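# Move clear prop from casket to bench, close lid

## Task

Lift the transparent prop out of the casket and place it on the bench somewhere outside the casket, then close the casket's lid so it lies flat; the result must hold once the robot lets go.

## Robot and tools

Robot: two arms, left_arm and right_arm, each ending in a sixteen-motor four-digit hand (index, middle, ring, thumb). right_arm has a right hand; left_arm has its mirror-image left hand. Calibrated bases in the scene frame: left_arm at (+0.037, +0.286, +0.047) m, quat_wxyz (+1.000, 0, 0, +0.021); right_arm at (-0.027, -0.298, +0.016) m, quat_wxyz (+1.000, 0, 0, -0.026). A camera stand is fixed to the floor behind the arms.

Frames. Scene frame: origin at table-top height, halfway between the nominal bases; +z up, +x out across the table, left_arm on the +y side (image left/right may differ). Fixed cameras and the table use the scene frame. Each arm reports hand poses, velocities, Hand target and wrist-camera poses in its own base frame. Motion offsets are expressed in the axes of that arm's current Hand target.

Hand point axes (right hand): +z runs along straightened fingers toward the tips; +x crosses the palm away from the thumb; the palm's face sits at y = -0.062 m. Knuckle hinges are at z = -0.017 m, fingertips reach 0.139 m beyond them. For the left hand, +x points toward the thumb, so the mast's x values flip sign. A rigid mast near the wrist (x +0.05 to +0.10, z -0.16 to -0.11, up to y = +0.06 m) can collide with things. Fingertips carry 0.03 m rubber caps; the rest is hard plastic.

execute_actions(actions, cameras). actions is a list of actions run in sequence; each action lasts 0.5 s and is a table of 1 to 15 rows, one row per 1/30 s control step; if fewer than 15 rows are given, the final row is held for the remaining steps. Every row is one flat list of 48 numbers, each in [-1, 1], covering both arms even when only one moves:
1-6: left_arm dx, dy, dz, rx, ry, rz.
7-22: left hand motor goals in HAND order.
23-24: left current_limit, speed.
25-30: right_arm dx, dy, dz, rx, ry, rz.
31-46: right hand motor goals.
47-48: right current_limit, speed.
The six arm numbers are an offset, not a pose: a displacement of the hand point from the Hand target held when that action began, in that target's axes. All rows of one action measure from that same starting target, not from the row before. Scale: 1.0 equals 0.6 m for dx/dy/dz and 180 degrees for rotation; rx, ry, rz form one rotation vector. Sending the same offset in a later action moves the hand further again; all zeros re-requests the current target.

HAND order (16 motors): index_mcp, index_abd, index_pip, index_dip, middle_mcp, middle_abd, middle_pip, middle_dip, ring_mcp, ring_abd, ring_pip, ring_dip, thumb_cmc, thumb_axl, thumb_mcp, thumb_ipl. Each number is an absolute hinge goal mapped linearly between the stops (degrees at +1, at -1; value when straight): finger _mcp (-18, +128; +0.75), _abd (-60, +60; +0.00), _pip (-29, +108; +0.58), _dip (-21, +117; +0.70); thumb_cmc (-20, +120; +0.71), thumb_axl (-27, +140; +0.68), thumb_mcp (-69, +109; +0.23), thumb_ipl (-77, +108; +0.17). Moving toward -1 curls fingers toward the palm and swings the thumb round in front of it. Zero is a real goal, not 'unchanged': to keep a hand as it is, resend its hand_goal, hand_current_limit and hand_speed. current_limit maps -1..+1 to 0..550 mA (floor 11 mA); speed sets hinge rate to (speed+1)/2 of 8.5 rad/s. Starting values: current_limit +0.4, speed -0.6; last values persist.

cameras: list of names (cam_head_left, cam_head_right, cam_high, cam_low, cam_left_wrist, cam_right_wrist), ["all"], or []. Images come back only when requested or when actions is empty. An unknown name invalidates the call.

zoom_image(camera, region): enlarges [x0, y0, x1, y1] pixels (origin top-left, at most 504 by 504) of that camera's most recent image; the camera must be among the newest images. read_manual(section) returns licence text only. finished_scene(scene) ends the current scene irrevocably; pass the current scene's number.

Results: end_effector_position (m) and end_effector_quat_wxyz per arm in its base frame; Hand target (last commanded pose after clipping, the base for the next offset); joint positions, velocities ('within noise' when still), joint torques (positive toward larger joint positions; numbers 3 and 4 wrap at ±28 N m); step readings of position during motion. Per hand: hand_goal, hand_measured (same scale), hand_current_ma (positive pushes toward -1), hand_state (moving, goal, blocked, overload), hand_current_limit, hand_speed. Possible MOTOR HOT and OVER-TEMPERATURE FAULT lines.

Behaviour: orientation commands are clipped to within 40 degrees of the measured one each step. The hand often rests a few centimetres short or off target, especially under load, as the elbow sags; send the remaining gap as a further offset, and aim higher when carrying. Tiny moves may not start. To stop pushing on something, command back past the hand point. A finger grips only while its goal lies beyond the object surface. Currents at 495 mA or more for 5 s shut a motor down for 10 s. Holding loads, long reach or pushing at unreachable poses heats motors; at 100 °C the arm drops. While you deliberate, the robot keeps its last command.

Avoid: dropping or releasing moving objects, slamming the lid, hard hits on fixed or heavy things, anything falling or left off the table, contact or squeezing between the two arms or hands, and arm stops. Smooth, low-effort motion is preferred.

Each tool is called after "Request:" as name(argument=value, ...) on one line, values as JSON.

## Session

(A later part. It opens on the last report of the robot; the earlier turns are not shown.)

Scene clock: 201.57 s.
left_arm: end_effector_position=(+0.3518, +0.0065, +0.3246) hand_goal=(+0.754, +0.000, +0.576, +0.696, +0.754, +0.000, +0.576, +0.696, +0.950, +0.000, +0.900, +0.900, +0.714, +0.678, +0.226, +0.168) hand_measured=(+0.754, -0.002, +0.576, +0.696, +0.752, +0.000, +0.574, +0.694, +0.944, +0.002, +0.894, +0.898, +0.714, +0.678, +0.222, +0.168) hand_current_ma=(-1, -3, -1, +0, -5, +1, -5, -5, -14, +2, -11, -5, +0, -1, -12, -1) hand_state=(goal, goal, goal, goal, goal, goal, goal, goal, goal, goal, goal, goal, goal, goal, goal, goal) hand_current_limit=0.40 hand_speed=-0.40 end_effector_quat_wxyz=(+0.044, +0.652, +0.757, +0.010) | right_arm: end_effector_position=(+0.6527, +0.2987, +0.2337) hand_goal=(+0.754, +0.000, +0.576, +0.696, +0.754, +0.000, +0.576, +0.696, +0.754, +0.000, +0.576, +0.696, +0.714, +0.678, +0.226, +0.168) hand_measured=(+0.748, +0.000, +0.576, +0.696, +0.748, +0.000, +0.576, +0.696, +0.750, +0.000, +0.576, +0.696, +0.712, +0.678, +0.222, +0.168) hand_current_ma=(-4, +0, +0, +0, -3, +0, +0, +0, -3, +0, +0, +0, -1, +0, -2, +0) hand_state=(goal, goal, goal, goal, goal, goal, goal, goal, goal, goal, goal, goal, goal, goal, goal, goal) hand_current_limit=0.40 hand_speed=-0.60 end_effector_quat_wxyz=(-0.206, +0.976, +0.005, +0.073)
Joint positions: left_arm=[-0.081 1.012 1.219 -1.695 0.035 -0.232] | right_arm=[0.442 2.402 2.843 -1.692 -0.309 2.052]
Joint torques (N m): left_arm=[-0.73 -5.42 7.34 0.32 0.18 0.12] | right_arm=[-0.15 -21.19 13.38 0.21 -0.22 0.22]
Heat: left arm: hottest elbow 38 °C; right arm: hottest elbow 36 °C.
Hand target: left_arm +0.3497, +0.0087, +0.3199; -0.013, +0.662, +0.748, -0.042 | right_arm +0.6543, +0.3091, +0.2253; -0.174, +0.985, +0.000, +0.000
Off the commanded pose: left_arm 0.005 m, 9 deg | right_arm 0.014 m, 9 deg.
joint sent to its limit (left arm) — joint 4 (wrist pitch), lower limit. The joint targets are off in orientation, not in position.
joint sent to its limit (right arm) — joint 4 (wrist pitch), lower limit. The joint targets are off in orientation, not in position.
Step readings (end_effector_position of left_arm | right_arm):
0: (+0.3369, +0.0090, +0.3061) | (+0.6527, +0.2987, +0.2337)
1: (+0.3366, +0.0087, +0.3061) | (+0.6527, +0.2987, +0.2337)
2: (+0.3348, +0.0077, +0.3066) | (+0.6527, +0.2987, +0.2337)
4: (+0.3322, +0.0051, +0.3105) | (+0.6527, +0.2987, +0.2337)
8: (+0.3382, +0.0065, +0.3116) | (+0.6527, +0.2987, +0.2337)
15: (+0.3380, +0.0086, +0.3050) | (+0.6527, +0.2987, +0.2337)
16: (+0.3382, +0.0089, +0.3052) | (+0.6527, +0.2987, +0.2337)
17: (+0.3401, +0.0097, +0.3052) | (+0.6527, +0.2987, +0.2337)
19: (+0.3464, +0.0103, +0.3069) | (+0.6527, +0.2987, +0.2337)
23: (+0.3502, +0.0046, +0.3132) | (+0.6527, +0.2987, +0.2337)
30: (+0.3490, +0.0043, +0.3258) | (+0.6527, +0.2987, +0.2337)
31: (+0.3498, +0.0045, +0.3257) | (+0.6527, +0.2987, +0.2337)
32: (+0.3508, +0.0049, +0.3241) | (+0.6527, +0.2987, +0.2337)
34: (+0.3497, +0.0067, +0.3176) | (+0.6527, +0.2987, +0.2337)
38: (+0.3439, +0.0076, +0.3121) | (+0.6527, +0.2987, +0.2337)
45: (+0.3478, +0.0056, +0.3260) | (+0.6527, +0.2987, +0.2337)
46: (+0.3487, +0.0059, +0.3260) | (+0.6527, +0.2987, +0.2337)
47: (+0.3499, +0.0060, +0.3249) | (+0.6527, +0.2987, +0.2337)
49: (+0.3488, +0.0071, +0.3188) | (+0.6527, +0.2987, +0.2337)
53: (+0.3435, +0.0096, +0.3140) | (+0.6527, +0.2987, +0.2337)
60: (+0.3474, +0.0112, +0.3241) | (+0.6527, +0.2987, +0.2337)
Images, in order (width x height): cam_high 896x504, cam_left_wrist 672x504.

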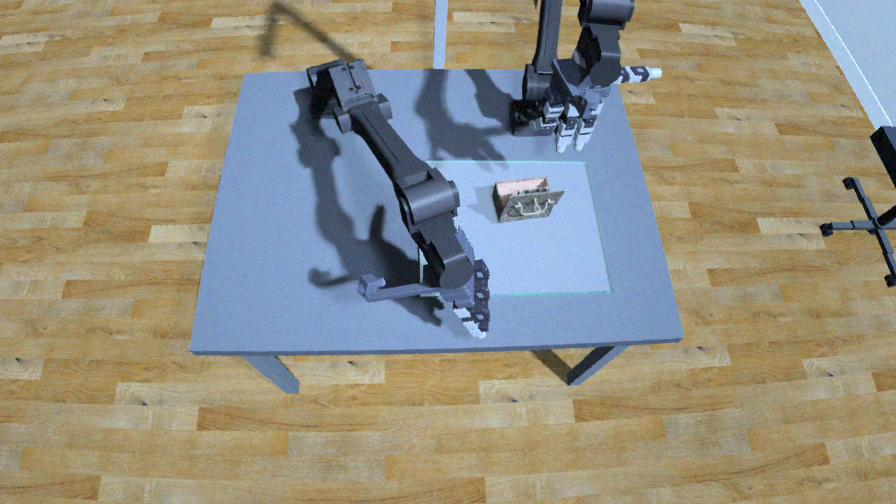

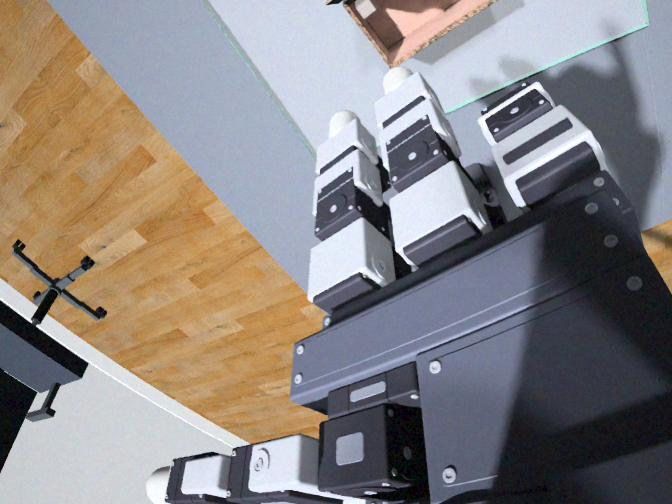

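Request:
execute_actions(actions=[[[-0.079,0.041,0.083,-0.0255,0.0115,0,0.754,0,0.576,0.696,0.754,0,0.576,0.696,0.95,0,0.9,0.9,0.714,0.678,0.226,0.168,0.4,-0.4,0,0,0,0,0,0,0.754,0,0.576,0.696,0.754,0,0.576,0.696,0.754,0,0.576,0.696,0.714,0.678,0.226,0.168,0.4,-0.6]]], cameras=["cam_left_wrist","cam_high","cam_head_right"])

Request:
zoom_image(camera="cam_left_wrist", region=[280, 0, 500, 160])

Request:
zoom_image(camera="cam_high", region=[480, 120, 600, 230])

Scene clock: 204.47 s.
left_arm: end_effector_position=(+0.3738, -0.0386, +0.2733) hand_goal=(+0.754, +0.000, +0.576, +0.696, +0.754, +0.000, +0.576, +0.696, +0.950, +0.000, +0.900, +0.900, +0.714, +0.678, +0.226, +0.168) hand_measured=(+0.754, -0.002, +0.576, +0.696, +0.752, +0.000, +0.574, +0.694, +0.944, +0.002, +0.896, +0.898, +0.714, +0.678, +0.222, +0.168) hand_current_ma=(-1, -3, -1, +0, -5, +1, -4, -5, -14, +2, -11, -5, +0, -1, -12, -1) hand_state=(goal, goal, goal, goal, goal, goal, goal, goal, goal, goal, goal, goal, goal, goal, goal, goal) hand_current_limit=0.40 hand_speed=-0.40 end_effector_quat_wxyz=(+0.001, +0.667, +0.745, -0.001) | right_arm: end_effector_position=(+0.6527, +0.2987, +0.2337) hand_goal=(+0.754, +0.000, +0.576, +0.696, +0.754, +0.000, +0.576, +0.696, +0.754, +0.000, +0.576, +0.696, +0.714, +0.678, +0.226, +0.168) hand_measured=(+0.748, +0.000, +0.576, +0.696, +0.748, +0.000, +0.576, +0.696, +0.750, +0.000, +0.576, +0.696, +0.712, +0.678, +0.222, +0.168) hand_current_ma=(-4, +0, +0, +0, -3, +0, +0, +0, -3, +0, +0, +0, -1, +0, -2, +0) hand_state=(goal, goal, goal, goal, goal, goal, goal, goal, goal, goal, goal, goal, goal, goal, goal, goal) hand_current_limit=0.40 hand_speed=-0.60 end_effector_quat_wxyz=(-0.206, +0.976, +0.005, +0.073)
Joint positions: left_arm=[-0.234 1.122 1.174 -1.622 0.003 -0.344] | right_arm=[0.442 2.402 2.843 -1.692 -0.309 2.052]
Joint torques (N m): left_arm=[-1.67 -5.95 8.24 0.79 -0.07 -0.14] | right_arm=[-0.15 -21.13 13.34 0.2 -0.22 0.22]
Heat: left arm: hottest elbow 37 °C; right arm: hottest elbow 36 °C.
Hand target: left_arm +0.3761, -0.0377, +0.2701; +0.000, +0.662, +0.749, +0.000 | right_arm +0.6543, +0.3091, +0.2253; -0.174, +0.985, +0.000, +0.000
Off the commanded pose: left_arm 0.004 m, 1 deg | right_arm 0.014 m, 9 deg.
joint sent to its limit (right arm) — joint 4 (wrist pitch), lower limit. The joint targets are off in orientation, not in position.
Step readings (end_effector_position of left_arm | right_arm):
0: (+0.3518, +0.0065, +0.3246) | (+0.6527, +0.2987, +0.2337)
1: (+0.3518, +0.0065, +0.3244) | (+0.6527, +0.2987, +0.2337)
2: (+0.3522, +0.0058, +0.3234) | (+0.6527, +0.2987, +0.2337)
4: (+0.3549, -0.0014, +0.3180) | (+0.6527, +0.2987, +0.2337)
8: (+0.3638, -0.0322, +0.2926) | (+0.6527, +0.2987, +0.2337)
15: (+0.3742, -0.0396, +0.2733) | (+0.6527, +0.2987, +0.2337)
Images, in order (width x height): cam_head_right 896x504, cam_high 896x504, cam_left_wrist 672x504.

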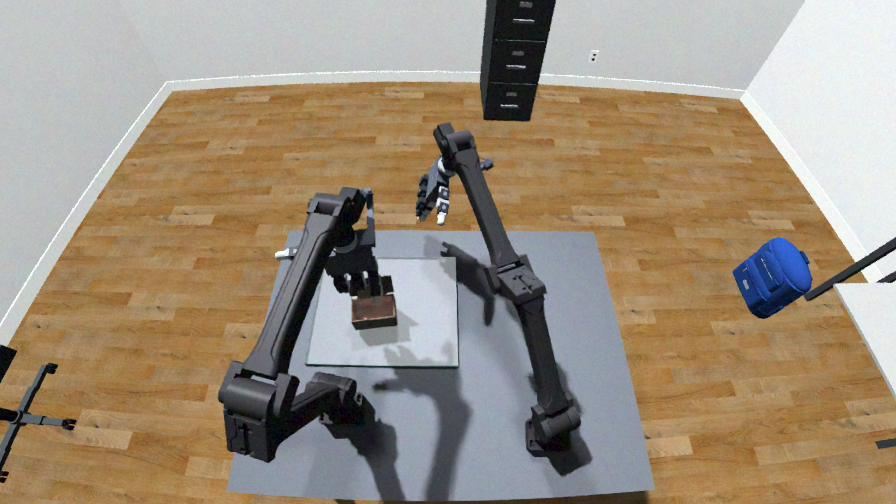

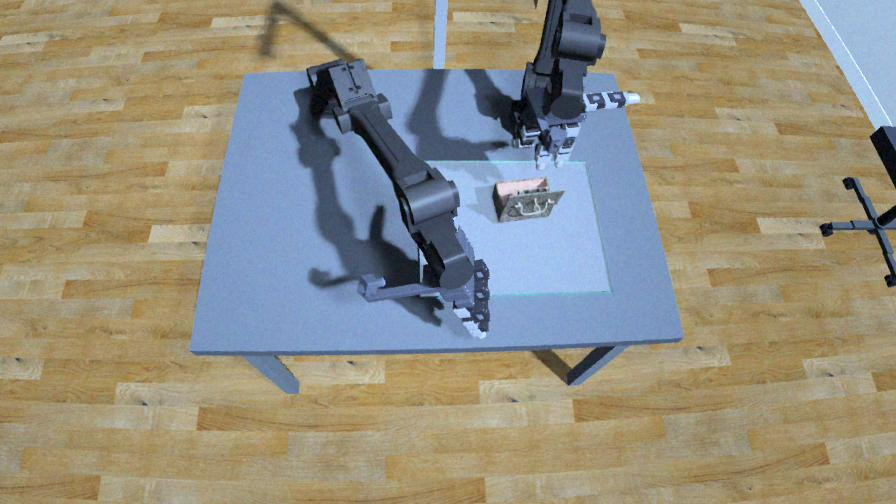

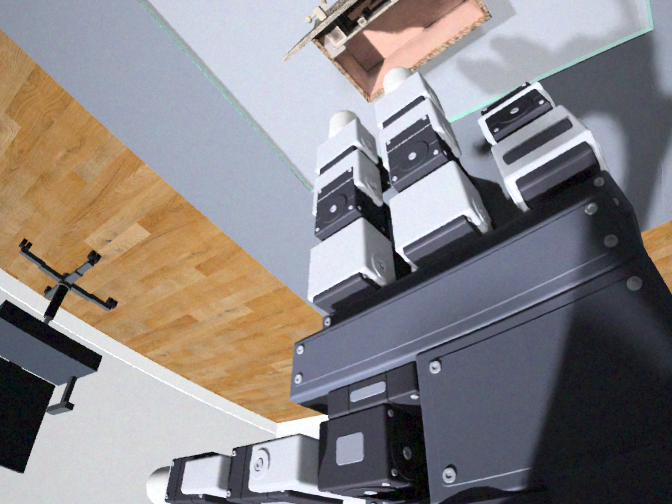

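Scaled by 2.291 from the camera's 672x504 image, which has a finer 960x720 frame.

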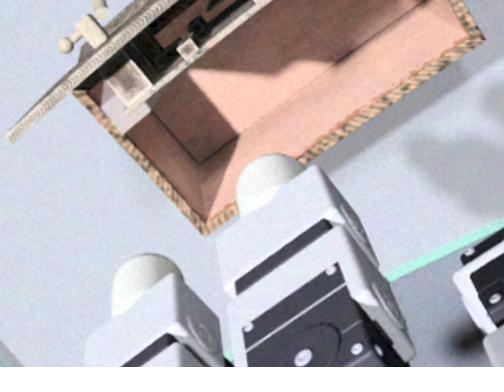

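Scaled by 4.200.

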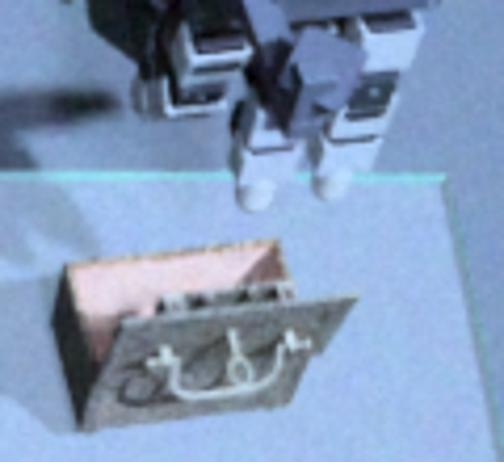

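Request:
zoom_image(camera="cam_left_wrist", region=[300, 10, 400, 110])

Scaled by 5.040 from the camera's 672x504 image, which has a finer 960x720 frame.

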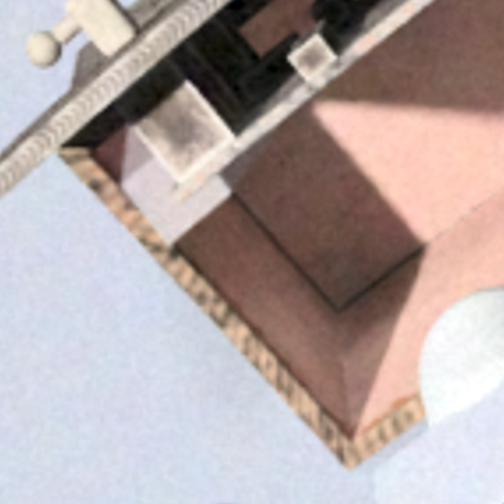

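Request:
execute_actions(actions=[[[0,0,0,0,0,0,0.754,0,0.576,0.696,-0.4,0,-0.67,-0.1,-0.4,0,-0.67,-0.1,0.714,0.678,0.226,0.168,0.4,-0.2,0,0,0,0,0,0,0.754,0,0.576,0.696,0.754,0,0.576,0.696,0.754,0,0.576,0.696,0.714,0.678,0.226,0.168,0.4,-0.6]],[[0,0,0,0,0,0,0.754,0,0.576,0.696,-0.4,0,-0.67,-0.1,-0.4,0,-0.67,-0.1,0.714,0.678,0.226,0.168,0.4,-0.2,0,0,0,0,0,0,0.754,0,0.576,0.696,0.754,0,0.576,0.696,0.754,0,0.576,0.696,0.714,0.678,0.226,0.168,0.4,-0.6]],[[-0.0233,-0.079,0.06,-0.139,0,0,0.754,0,0.576,0.696,-0.4,0,-0.67,-0.1,-0.4,0,-0.67,-0.1,0.714,0.678,0.226,0.168,0.4,-0.2,0,0,0,0,0,0,0.754,0,0.576,0.696,0.754,0,0.576,0.696,0.754,0,0.576,0.696,0.714,0.678,0.226,0.168,0.4,-0.6]]], cameras=["cam_left_wrist","cam_high","cam_low"])

Request:
zoom_image(camera="cam_left_wrist", region=[240, 0, 500, 160])

Request:
zoom_image(camera="cam_low", region=[470, 170, 590, 290])

Scene clock: 216.93 s.
left_arm: end_effector_position=(+0.3316, -0.0562, +0.2389) hand_goal=(+0.754, +0.000, +0.576, +0.696, -0.400, +0.000, -0.670, -0.100, -0.400, +0.000, -0.670, -0.100, +0.714, +0.678, +0.226, +0.168) hand_measured=(+0.754, -0.002, +0.576, +0.696, -0.386, +0.000, -0.668, -0.098, -0.388, +0.002, -0.668, -0.098, +0.716, +0.678, +0.222, +0.168) hand_current_ma=(+2, -3, -1, +0, +39, +1, +4, +4, +34, +2, +4, +4, +3, -1, -12, -1) hand_state=(goal, goal, goal, goal, goal, goal, goal, goal, goal, goal, goal, goal, goal, goal, goal, goal) hand_current_limit=0.40 hand_speed=-0.20 end_effector_quat_wxyz=(+0.142, +0.650, +0.729, +0.160) | right_arm: end_effector_position=(+0.6527, +0.2987, +0.2337) hand_goal=(+0.754, +0.000, +0.576, +0.696, +0.754, +0.000, +0.576, +0.696, +0.754, +0.000, +0.576, +0.696, +0.714, +0.678, +0.226, +0.168) hand_measured=(+0.748, +0.000, +0.576, +0.696, +0.748, +0.000, +0.576, +0.696, +0.750, +0.000, +0.576, +0.696, +0.712, +0.678, +0.222, +0.168) hand_current_ma=(-4, +0, +0, +0, -3, +0, +0, +0, -3, +0, +0, +0, -1, +0, -2, +0) hand_state=(goal, goal, goal, goal, goal, goal, goal, goal, goal, goal, goal, goal, goal, goal, goal, goal) hand_current_limit=0.40 hand_speed=-0.60 end_effector_quat_wxyz=(-0.206, +0.976, +0.005, +0.073)
Joint positions: left_arm=[-0.476 0.781 0.741 -1.165 -0.237 -0.548] | right_arm=[0.442 2.402 2.843 -1.692 -0.309 2.052]
Joint torques (N m): left_arm=[-2.08 -3.08 8.02 1.87 -0.31 -0.1] | right_arm=[-0.03 -21.19 13.38 0.23 -0.22 0.23]
Heat: left arm: hottest elbow 36 °C; right arm: hottest elbow 37 °C.
Hand target: left_arm +0.3308, -0.0573, +0.2342; +0.143, +0.647, +0.731, +0.162 | right_arm +0.6543, +0.3091, +0.2253; -0.174, +0.985, +0.000, +0.000
Off the commanded pose: left_arm 0.005 m, 0 deg | right_arm 0.014 m, 9 deg.
joint sent to its limit (right arm) — joint 4 (wrist pitch), lower limit. The joint targets are off in orientation, not in position.
Step readings (end_effector_position of left_arm | right_arm):
0: (+0.3738, -0.0385, +0.2733) | (+0.6527, +0.2987, +0.2337)
1: (+0.3738, -0.0385, +0.2733) | (+0.6527, +0.2987, +0.2337)
2: (+0.3738, -0.0385, +0.2733) | (+0.6527, +0.2987, +0.2337)
4: (+0.3739, -0.0386, +0.2733) | (+0.6527, +0.2987, +0.2337)
8: (+0.3739, -0.0385, +0.2733) | (+0.6527, +0.2987, +0.2337)
15: (+0.3741, -0.0384, +0.2734) | (+0.6527, +0.2987, +0.2337)
16: (+0.3741, -0.0384, +0.2734) | (+0.6527, +0.2987, +0.2337)
17: (+0.3741, -0.0384, +0.2734) | (+0.6527, +0.2987, +0.2337)
19: (+0.3741, -0.0384, +0.2734) | (+0.6527, +0.2987, +0.2337)
23: (+0.3741, -0.0384, +0.2734) | (+0.6527, +0.2987, +0.2337)
30: (+0.3741, -0.0384, +0.2734) | (+0.6527, +0.2987, +0.2337)
31: (+0.3742, -0.0382, +0.2725) | (+0.6527, +0.2987, +0.2337)
32: (+0.3761, -0.0381, +0.2700) | (+0.6527, +0.2987, +0.2337)
34: (+0.3711, -0.0389, +0.2545) | (+0.6527, +0.2987, +0.2337)
38: (+0.3369, -0.0489, +0.2261) | (+0.6527, +0.2987, +0.2337)
45: (+0.3316, -0.0569, +0.2423) | (+0.6527, +0.2987, +0.2337)
Images, in order (width x height): cam_high 896x504, cam_low 896x504, cam_left_wrist 672x504.

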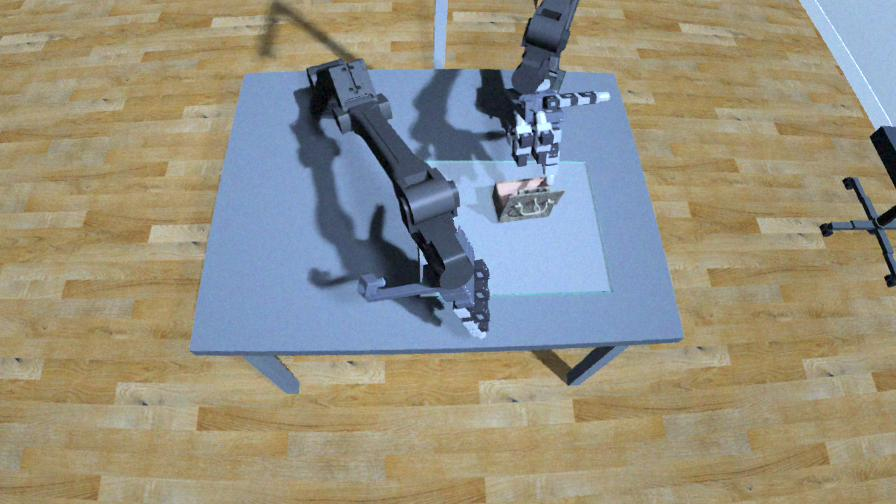

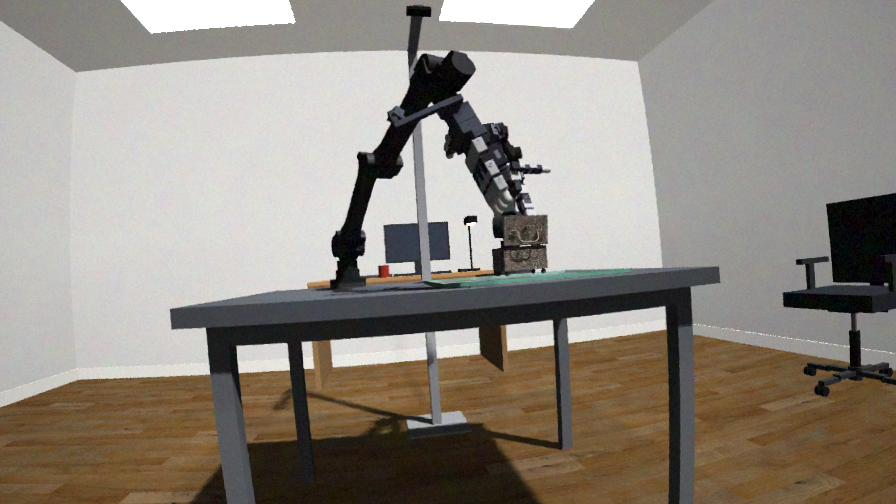

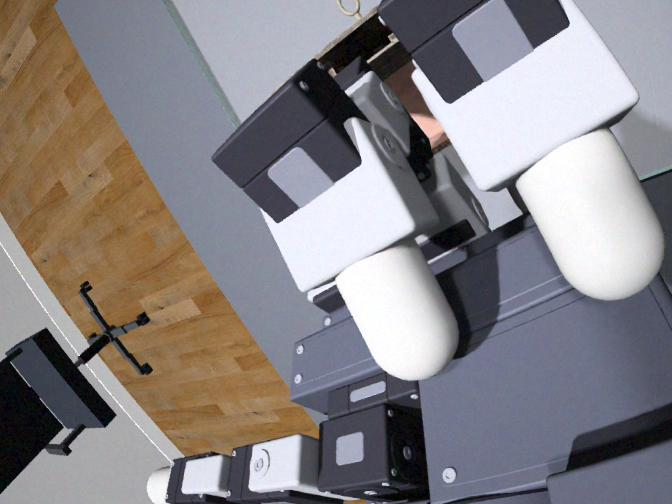

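Scaled by 1.938 from the camera's 672x504 image, which has a finer 960x720 frame.

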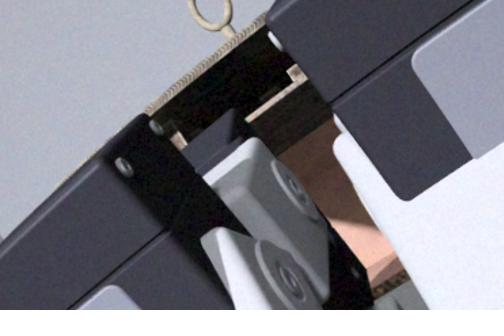

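Scaled by 4.200.

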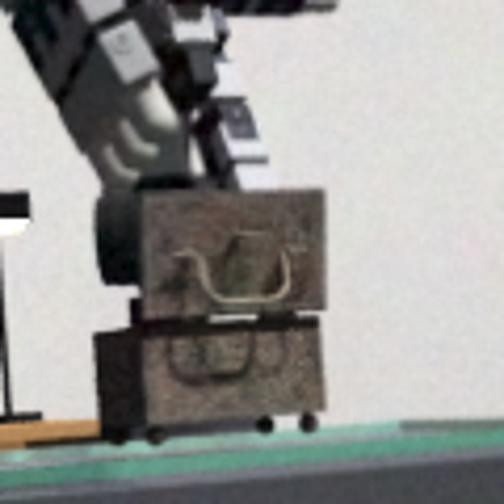

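Request:
execute_actions(actions=[[[0,0.03,-0.07,0,0,0,0.754,0,0.576,0.696,0.95,0,-0.67,-0.1,0.95,0,-0.67,-0.1,0.714,0.678,0.226,0.168,0.4,0,0,0,0,0,0,0,0.754,0,0.576,0.696,0.754,0,0.576,0.696,0.754,0,0.576,0.696,0.714,0.678,0.226,0.168,0.4,-0.6]],[[0,-0.03,0.07,0,0,0,0.754,0,0.576,0.696,0.95,0,0.9,0.9,0.95,0,0.9,0.9,0.714,0.678,0.226,0.168,0.4,0,0,0,0,0,0,0,0.754,0,0.576,0.696,0.754,0,0.576,0.696,0.754,0,0.576,0.696,0.714,0.678,0.226,0.168,0.4,-0.6]]], cameras=["cam_left_wrist","cam_high"])

Request:
zoom_image(camera="cam_left_wrist", region=[280, 0, 500, 160])

Request:
zoom_image(camera="cam_high", region=[480, 120, 600, 230])

Scene clock: 219.40 s.
left_arm: end_effector_position=(+0.3313, -0.0563, +0.2387) hand_goal=(+0.754, +0.000, +0.576, +0.696, +0.950, +0.000, +0.900, +0.900, +0.950, +0.000, +0.900, +0.900, +0.714, +0.678, +0.226, +0.168) hand_measured=(+0.756, -0.002, +0.576, +0.696, +0.950, +0.000, +0.896, +0.898, +0.950, +0.002, +0.896, +0.898, +0.716, +0.678, +0.222, +0.168) hand_current_ma=(+3, -3, -1, +0, +1, +1, -8, -5, +1, +2, -8, -5, +3, -1, -12, -1) hand_state=(goal, goal, goal, goal, goal, goal, goal, goal, goal, goal, goal, goal, goal, goal, goal, goal) hand_current_limit=0.40 hand_speed=0.00 end_effector_quat_wxyz=(+0.143, +0.648, +0.730, +0.162) | right_arm: end_effector_position=(+0.6527, +0.2987, +0.2337) hand_goal=(+0.754, +0.000, +0.576, +0.696, +0.754, +0.000, +0.576, +0.696, +0.754, +0.000, +0.576, +0.696, +0.714, +0.678, +0.226, +0.168) hand_measured=(+0.748, +0.000, +0.576, +0.696, +0.748, +0.000, +0.576, +0.696, +0.750, +0.000, +0.576, +0.696, +0.712, +0.678, +0.222, +0.168) hand_current_ma=(-4, +0, +0, +0, -3, +0, +0, +0, -3, +0, +0, +0, -1, +0, -2, +0) hand_state=(goal, goal, goal, goal, goal, goal, goal, goal, goal, goal, goal, goal, goal, goal, goal, goal) hand_current_limit=0.40 hand_speed=-0.60 end_effector_quat_wxyz=(-0.206, +0.976, +0.005, +0.073)
Joint positions: left_arm=[-0.481 0.781 0.739 -1.163 -0.242 -0.555] | right_arm=[0.442 2.402 2.843 -1.692 -0.309 2.052]
Joint torques (N m): left_arm=[-1.32 -2.2 8.12 1.42 -0.25 -0.1] | right_arm=[-0.26 -21.19 13.38 0.18 -0.22 0.23]
Heat: left arm: hottest elbow 36 °C; right arm: hottest elbow 37 °C.
Hand target: left_arm +0.3308, -0.0574, +0.2341; +0.143, +0.647, +0.731, +0.162 | right_arm +0.6543, +0.3091, +0.2253; -0.174, +0.985, +0.000, +0.000
Off the commanded pose: left_arm 0.005 m, 0 deg | right_arm 0.014 m, 9 deg.
joint sent to its limit (right arm) — joint 4 (wrist pitch), lower limit. The joint targets are off in orientation, not in position.
Step readings (end_effector_position of left_arm | right_arm):
0: (+0.3316, -0.0561, +0.2389) | (+0.6527, +0.2987, +0.2337)
1: (+0.3316, -0.0561, +0.2389) | (+0.6527, +0.2987, +0.2337)
2: (+0.3309, -0.0557, +0.2385) | (+0.6527, +0.2987, +0.2337)
4: (+0.3270, -0.0535, +0.2365) | (+0.6527, +0.2987, +0.2337)
8: (+0.3219, -0.0504, +0.2392) | (+0.6527, +0.2987, +0.2337)
15: (+0.3230, -0.0517, +0.2505) | (+0.6527, +0.2987, +0.2337)
16: (+0.3228, -0.0518, +0.2504) | (+0.6527, +0.2987, +0.2337)
17: (+0.3234, -0.0522, +0.2509) | (+0.6527, +0.2987, +0.2337)
19: (+0.3275, -0.0543, +0.2531) | (+0.6527, +0.2987, +0.2337)
23: (+0.3317, -0.0565, +0.2471) | (+0.6527, +0.2987, +0.2337)
30: (+0.3305, -0.0559, +0.2381) | (+0.6527, +0.2987, +0.2337)
Images, in order (width x height): cam_high 896x504, cam_left_wrist 672x504.

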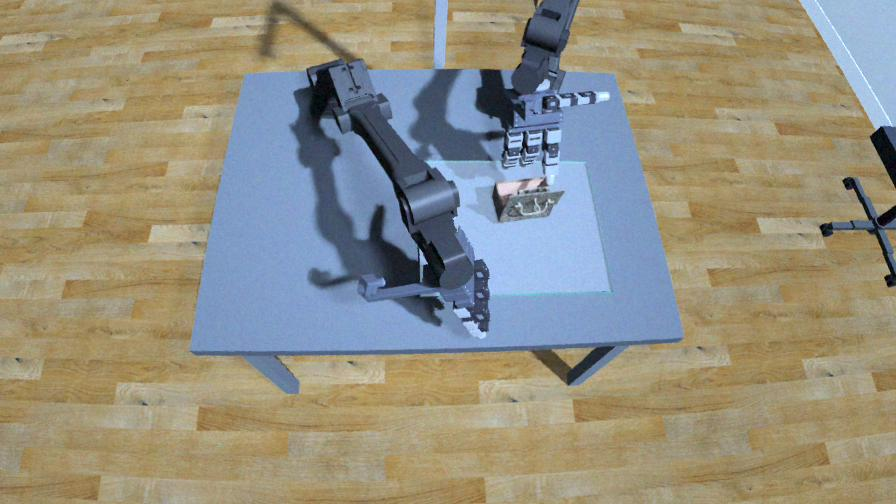

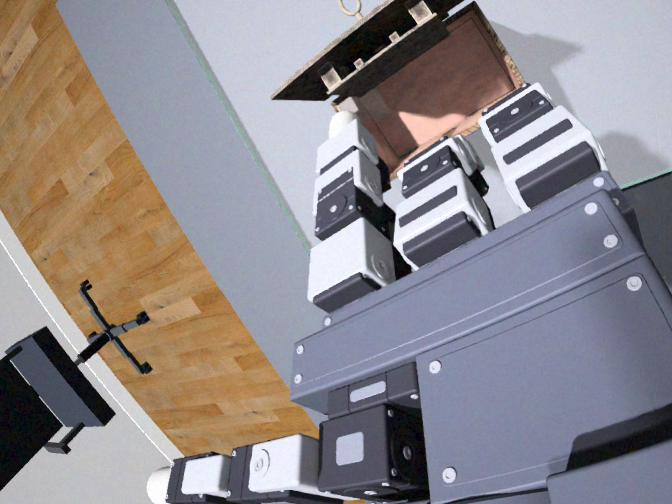

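Scaled by 2.291 from the camera's 672x504 image, which has a finer 960x720 frame.

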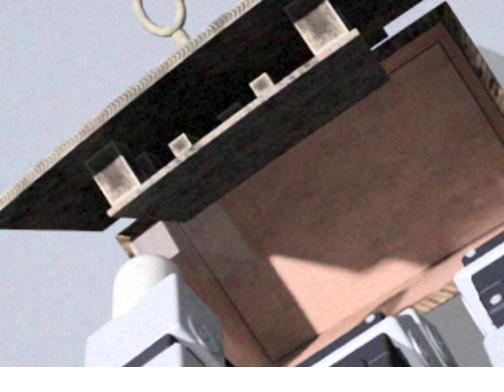

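Scaled by 4.200.

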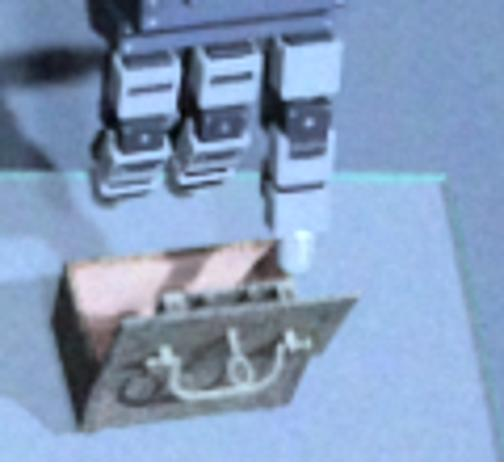

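Request:
zoom_image(camera="cam_left_wrist", region=[325, 70, 435, 170])

Scaled by 4.582 from the camera's 672x504 image, which has a finer 960x720 frame.

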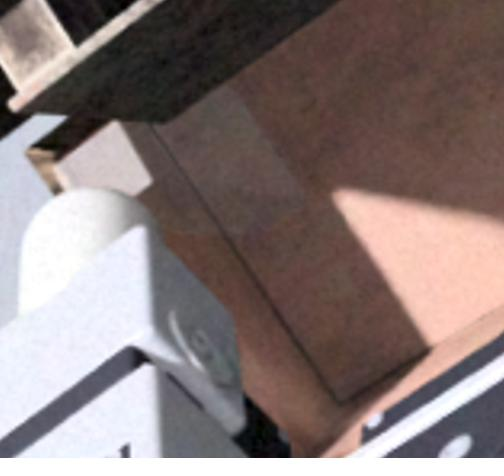

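Request:
execute_actions(actions=[[[-0.0796,-0.0271,-0.0127,0,0,0,0.754,0,0.576,0.696,0.95,0,0.9,0.9,0.95,0,0.9,0.9,0.714,0.678,0.226,0.168,0.4,0,0,0,0,0,0,0,0.754,0,0.576,0.696,0.754,0,0.576,0.696,0.754,0,0.576,0.696,0.714,0.678,0.226,0.168,0.4,-0.6]],[[0,0.030,0.014,0,0,0,0.754,0,0.576,0.696,0.95,0,0.9,0.9,0.95,0,0.9,0.9,0.714,0.678,0.226,0.168,0.4,0,0,0,0,0,0,0,0.754,0,0.576,0.696,0.754,0,0.576,0.696,0.754,0,0.576,0.696,0.714,0.678,0.226,0.168,0.4,-0.6]],[[0,0.030,0.014,0,0,0,0.754,0,0.576,0.696,0.95,0,0.9,0.9,0.95,0,0.9,0.9,0.714,0.678,0.226,0.168,0.4,0,0,0,0,0,0,0,0.754,0,0.576,0.696,0.754,0,0.576,0.696,0.754,0,0.576,0.696,0.714,0.678,0.226,0.168,0.4,-0.6]]], cameras=["cam_left_wrist","cam_high","cam_low"])

Request:
zoom_image(camera="cam_left_wrist", region=[280, 0, 500, 160])

Request:
zoom_image(camera="cam_high", region=[480, 120, 600, 230])

Scene clock: 231.70 s.
left_arm: end_effector_position=(+0.3412, -0.0929, +0.2108) hand_goal=(+0.754, +0.000, +0.576, +0.696, +0.950, +0.000, +0.900, +0.900, +0.950, +0.000, +0.900, +0.900, +0.714, +0.678, +0.226, +0.168) hand_measured=(+0.756, -0.002, +0.576, +0.696, +0.950, +0.000, +0.896, +0.898, +0.950, +0.002, +0.896, +0.898, +0.716, +0.678, +0.222, +0.168) hand_current_ma=(+3, -3, -1, +0, +1, +1, -7, -5, +0, +2, -7, -5, +3, -1, -12, -1) hand_state=(goal, goal, goal, goal, goal, goal, goal, goal, goal, goal, goal, goal, goal, goal, goal, goal) hand_current_limit=0.40 hand_speed=0.00 end_effector_quat_wxyz=(+0.120, +0.650, +0.733, +0.159) | right_arm: end_effector_position=(+0.6527, +0.2987, +0.2337) hand_goal=(+0.754, +0.000, +0.576, +0.696, +0.754, +0.000, +0.576, +0.696, +0.754, +0.000, +0.576, +0.696, +0.714, +0.678, +0.226, +0.168) hand_measured=(+0.748, +0.000, +0.576, +0.696, +0.748, +0.000, +0.576, +0.696, +0.750, +0.000, +0.576, +0.696, +0.712, +0.678, +0.222, +0.168) hand_current_ma=(-4, +0, +0, +0, -3, +0, +0, +0, -3, +0, +0, +0, -1, +0, -2, +0) hand_state=(goal, goal, goal, goal, goal, goal, goal, goal, goal, goal, goal, goal, goal, goal, goal, goal) hand_current_limit=0.40 hand_speed=-0.60 end_effector_quat_wxyz=(-0.206, +0.976, +0.005, +0.073)
Joint positions: left_arm=[-0.602 0.916 0.747 -1.114 -0.285 -0.68] | right_arm=[0.442 2.402 2.843 -1.692 -0.309 2.052]
Joint torques (N m): left_arm=[-0.97 -2.49 13.2 1.31 -0.17 0.13] | right_arm=[-0.15 -21.19 13.38 0.16 -0.22 0.22]
Heat: left arm: hottest elbow 36 °C; right arm: hottest elbow 37 °C.
Hand target: left_arm +0.3582, -0.1020, +0.2341; +0.143, +0.647, +0.731, +0.162 | right_arm +0.6543, +0.3091, +0.2253; -0.174, +0.985, +0.000, +0.000
Off the commanded pose: left_arm 0.030 m, 3 deg | right_arm 0.014 m, 9 deg.
joint sent to its limit (right arm) — joint 4 (wrist pitch), lower limit. The joint targets are off in orientation, not in position.
Step readings (end_effector_position of left_arm | right_arm):
0: (+0.3313, -0.0563, +0.2387) | (+0.6527, +0.2987, +0.2337)
1: (+0.3313, -0.0562, +0.2388) | (+0.6527, +0.2987, +0.2337)
2: (+0.3309, -0.0567, +0.2398) | (+0.6527, +0.2987, +0.2337)
4: (+0.3279, -0.0677, +0.2409) | (+0.6527, +0.2987, +0.2337)
8: (+0.3183, -0.1016, +0.2348) | (+0.6527, +0.2987, +0.2337)
15: (+0.3165, -0.1050, +0.2272) | (+0.6527, +0.2987, +0.2337)
16: (+0.3163, -0.1045, +0.2271) | (+0.6527, +0.2987, +0.2337)
17: (+0.3165, -0.1043, +0.2267) | (+0.6527, +0.2987, +0.2337)
19: (+0.3178, -0.1033, +0.2244) | (+0.6527, +0.2987, +0.2337)
23: (+0.3235, -0.0977, +0.2183) | (+0.6527, +0.2987, +0.2337)
30: (+0.3256, -0.0969, +0.2162) | (+0.6527, +0.2987, +0.2337)
31: (+0.3257, -0.0970, +0.2162) | (+0.6527, +0.2987, +0.2337)
32: (+0.3265, -0.0968, +0.2160) | (+0.6527, +0.2987, +0.2337)
34: (+0.3295, -0.0963, +0.2147) | (+0.6527, +0.2987, +0.2337)
38: (+0.3372, -0.0917, +0.2109) | (+0.6527, +0.2987, +0.2337)
45: (+0.3404, -0.0924, +0.2098) | (+0.6527, +0.2987, +0.2337)
Images, in order (width x height): cam_high 896x504, cam_low 896x504, cam_left_wrist 672x504.

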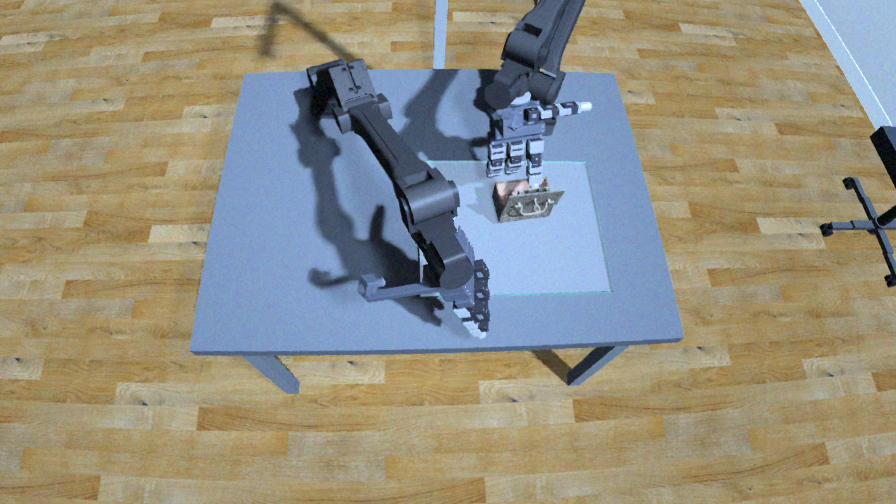

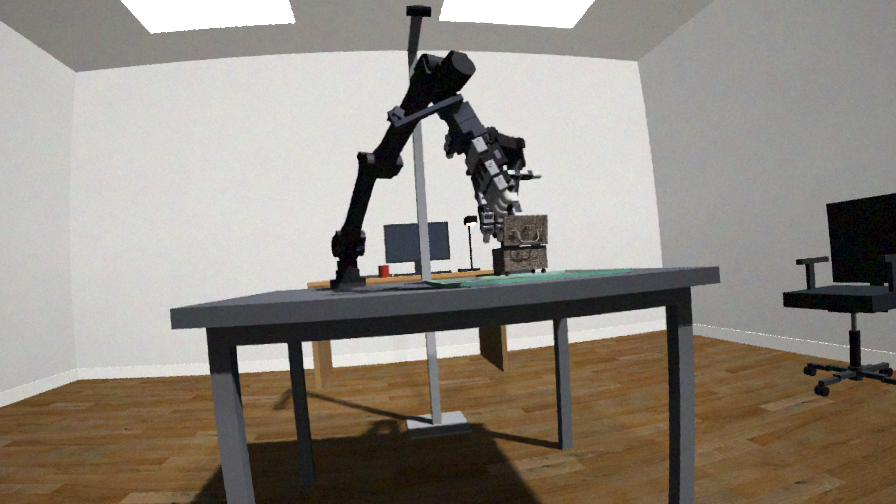

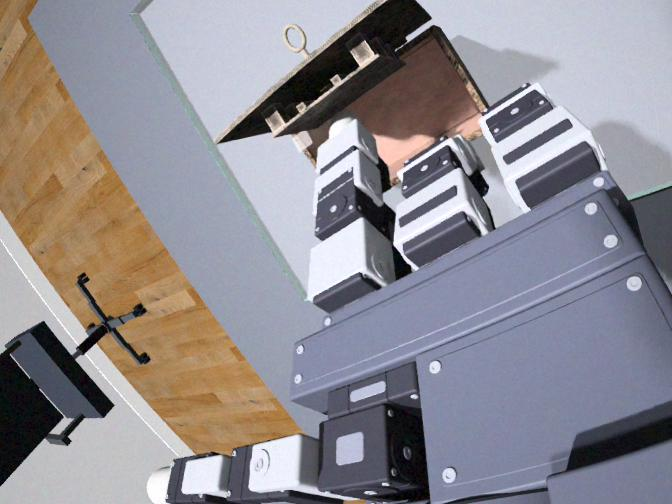

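Scaled by 2.291 from the camera's 672x504 image, which has a finer 960x720 frame.

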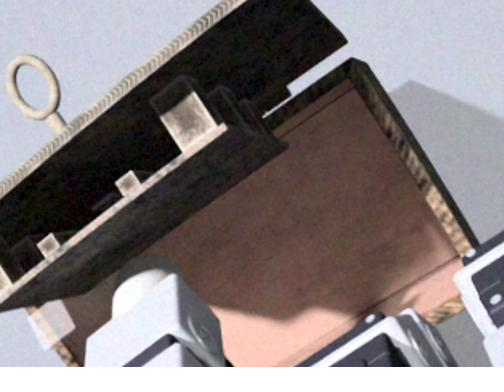

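Scaled by 4.200.

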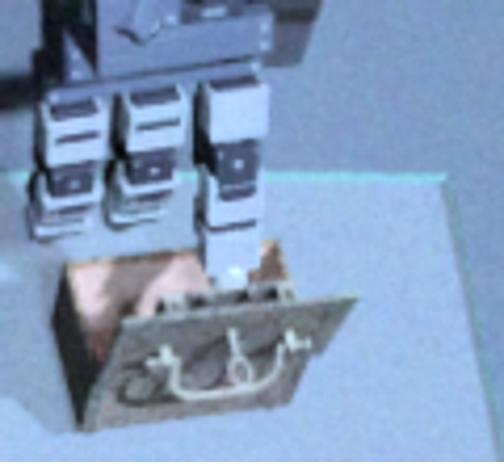

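Request:
execute_actions(actions=[[[0,0.03,0.0,0,0,0,0.754,0,0.576,0.696,0.95,0,0.9,0.9,0.95,0,0.9,0.9,0.714,0.678,0.226,0.168,0.4,0,0,0,0,0,0,0,0.754,0,0.576,0.696,0.754,0,0.576,0.696,0.754,0,0.576,0.696,0.714,0.678,0.226,0.168,0.4,-0.6]]], cameras=["cam_left_wrist","cam_high","cam_low"])

Request:
zoom_image(camera="cam_left_wrist", region=[200, 0, 500, 180])

Request:
zoom_image(camera="cam_low", region=[470, 190, 570, 290])

Scene clock: 233.37 s.
left_arm: end_effector_position=(+0.3552, -0.0914, +0.2173) hand_goal=(+0.754, +0.000, +0.576, +0.696, +0.950, +0.000, +0.900, +0.900, +0.950, +0.000, +0.900, +0.900, +0.714, +0.678, +0.226, +0.168) hand_measured=(+0.768, +0.000, +0.582, +0.698, +0.950, +0.000, +0.896, +0.898, +0.950, +0.002, +0.896, +0.898, +0.716, +0.678, +0.222, +0.168) hand_current_ma=(+38, +0, +16, +4, +1, +1, -7, -5, +0, +2, -7, -5, +3, -1, -12, -1) hand_state=(goal, goal, goal, goal, goal, goal, goal, goal, goal, goal, goal, goal, goal, goal, goal, goal) hand_current_limit=0.40 hand_speed=0.00 end_effector_quat_wxyz=(+0.119, +0.650, +0.734, +0.157) | right_arm: end_effector_position=(+0.6527, +0.2987, +0.2337) hand_goal=(+0.754, +0.000, +0.576, +0.696, +0.754, +0.000, +0.576, +0.696, +0.754, +0.000, +0.576, +0.696, +0.714, +0.678, +0.226, +0.168) hand_measured=(+0.748, +0.000, +0.576, +0.696, +0.748, +0.000, +0.576, +0.696, +0.750, +0.000, +0.576, +0.696, +0.712, +0.678, +0.222, +0.168) hand_current_ma=(-4, +0, +0, +0, -3, +0, +0, +0, -3, +0, +0, +0, -1, +0, -2, +0) hand_state=(goal, goal, goal, goal, goal, goal, goal, goal, goal, goal, goal, goal, goal, goal, goal, goal) hand_current_limit=0.40 hand_speed=-0.60 end_effector_quat_wxyz=(-0.206, +0.976, +0.005, +0.073)
Joint positions: left_arm=[-0.564 0.947 0.782 -1.111 -0.27 -0.643] | right_arm=[0.442 2.402 2.843 -1.692 -0.309 2.052]
Joint torques (N m): left_arm=[-0.03 -3.14 13.39 1.62 -0.17 0.19] | right_arm=[-0.15 -21.13 13.37 0.18 -0.22 0.23]
Heat: left arm: hottest elbow 36 °C; right arm: hottest elbow 37 °C.
Hand target: left_arm +0.3744, -0.1001, +0.2418; +0.143, +0.647, +0.731, +0.162 | right_arm +0.6543, +0.3091, +0.2253; -0.174, +0.985, +0.000, +0.000
Off the commanded pose: left_arm 0.032 m, 3 deg | right_arm 0.014 m, 9 deg.
joint sent to its limit (right arm) — joint 4 (wrist pitch), lower limit. The joint targets are off in orientation, not in position.
Step readings (end_effector_position of left_arm | right_arm):
0: (+0.3412, -0.0930, +0.2108) | (+0.6527, +0.2987, +0.2337)
1: (+0.3413, -0.0932, +0.2109) | (+0.6527, +0.2987, +0.2337)
2: (+0.3418, -0.0929, +0.2110) | (+0.6527, +0.2987, +0.2337)
4: (+0.3447, -0.0927, +0.2124) | (+0.6527, +0.2987, +0.2337)
8: (+0.3525, -0.0908, +0.2166) | (+0.6527, +0.2987, +0.2337)
15: (+0.3550, -0.0912, +0.2172) | (+0.6527, +0.2987, +0.2337)
Images, in order (width x height): cam_high 896x504, cam_low 896x504, cam_left_wrist 672x504.

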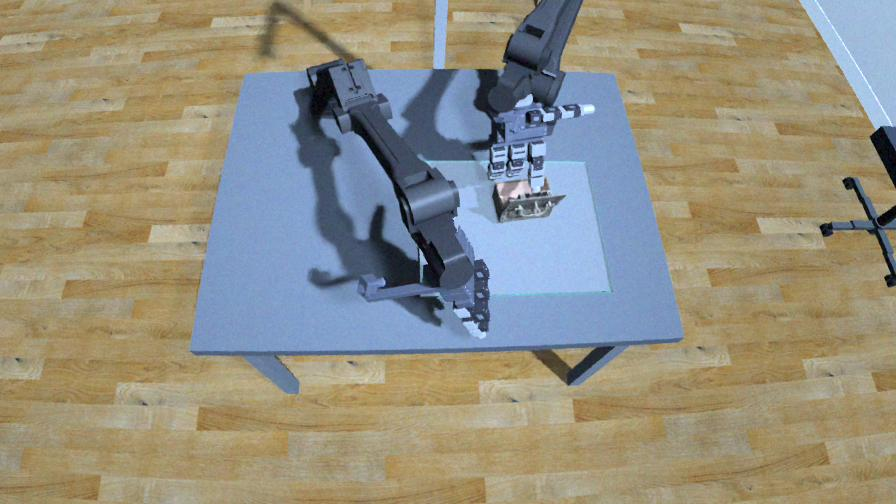

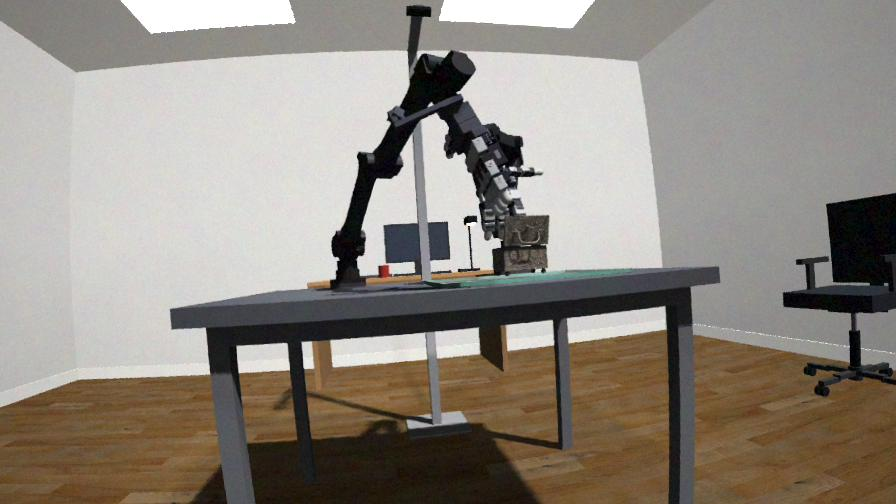

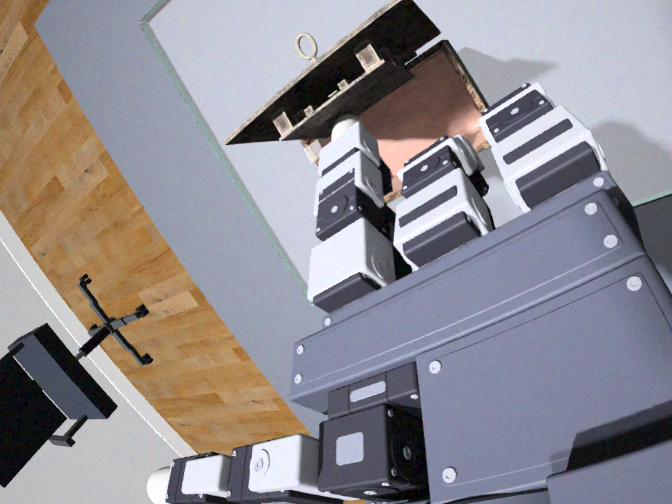

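Scaled by 1.680 from the camera's 672x504 image, which has a finer 960x720 frame.

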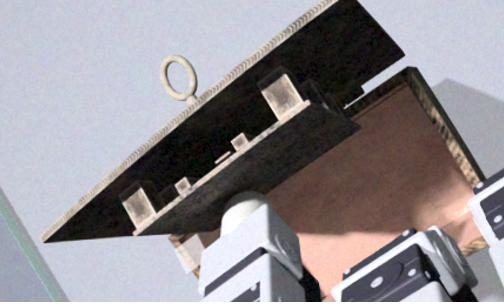

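Scaled by 5.040.

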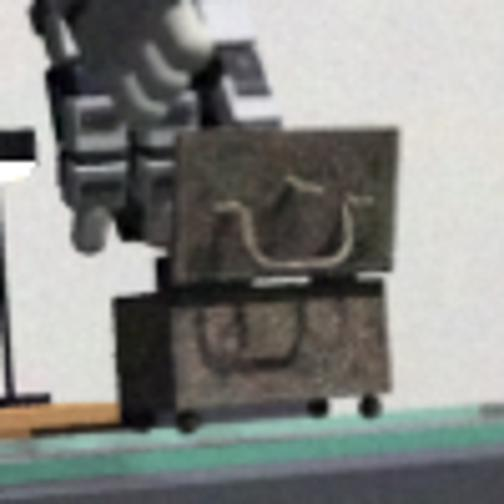

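Request:
zoom_image(camera="cam_high", region=[480, 160, 580, 230])

Request:
zoom_image(camera="cam_right_wrist", region=[350, 150, 550, 350])

Scaled by 5.040.

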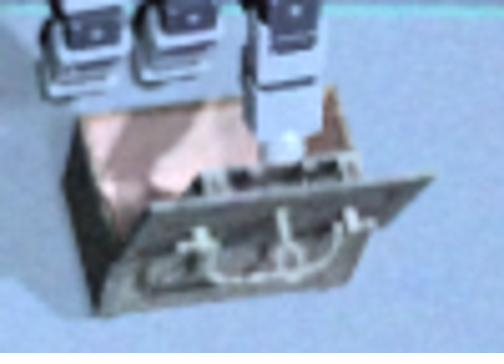

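This scene's latest camera images include none from cam_right_wrist. They are from: cam_high, cam_low, cam_left_wrist. cam_right_wrist's image comes with the result of a call that names it in "cameras".


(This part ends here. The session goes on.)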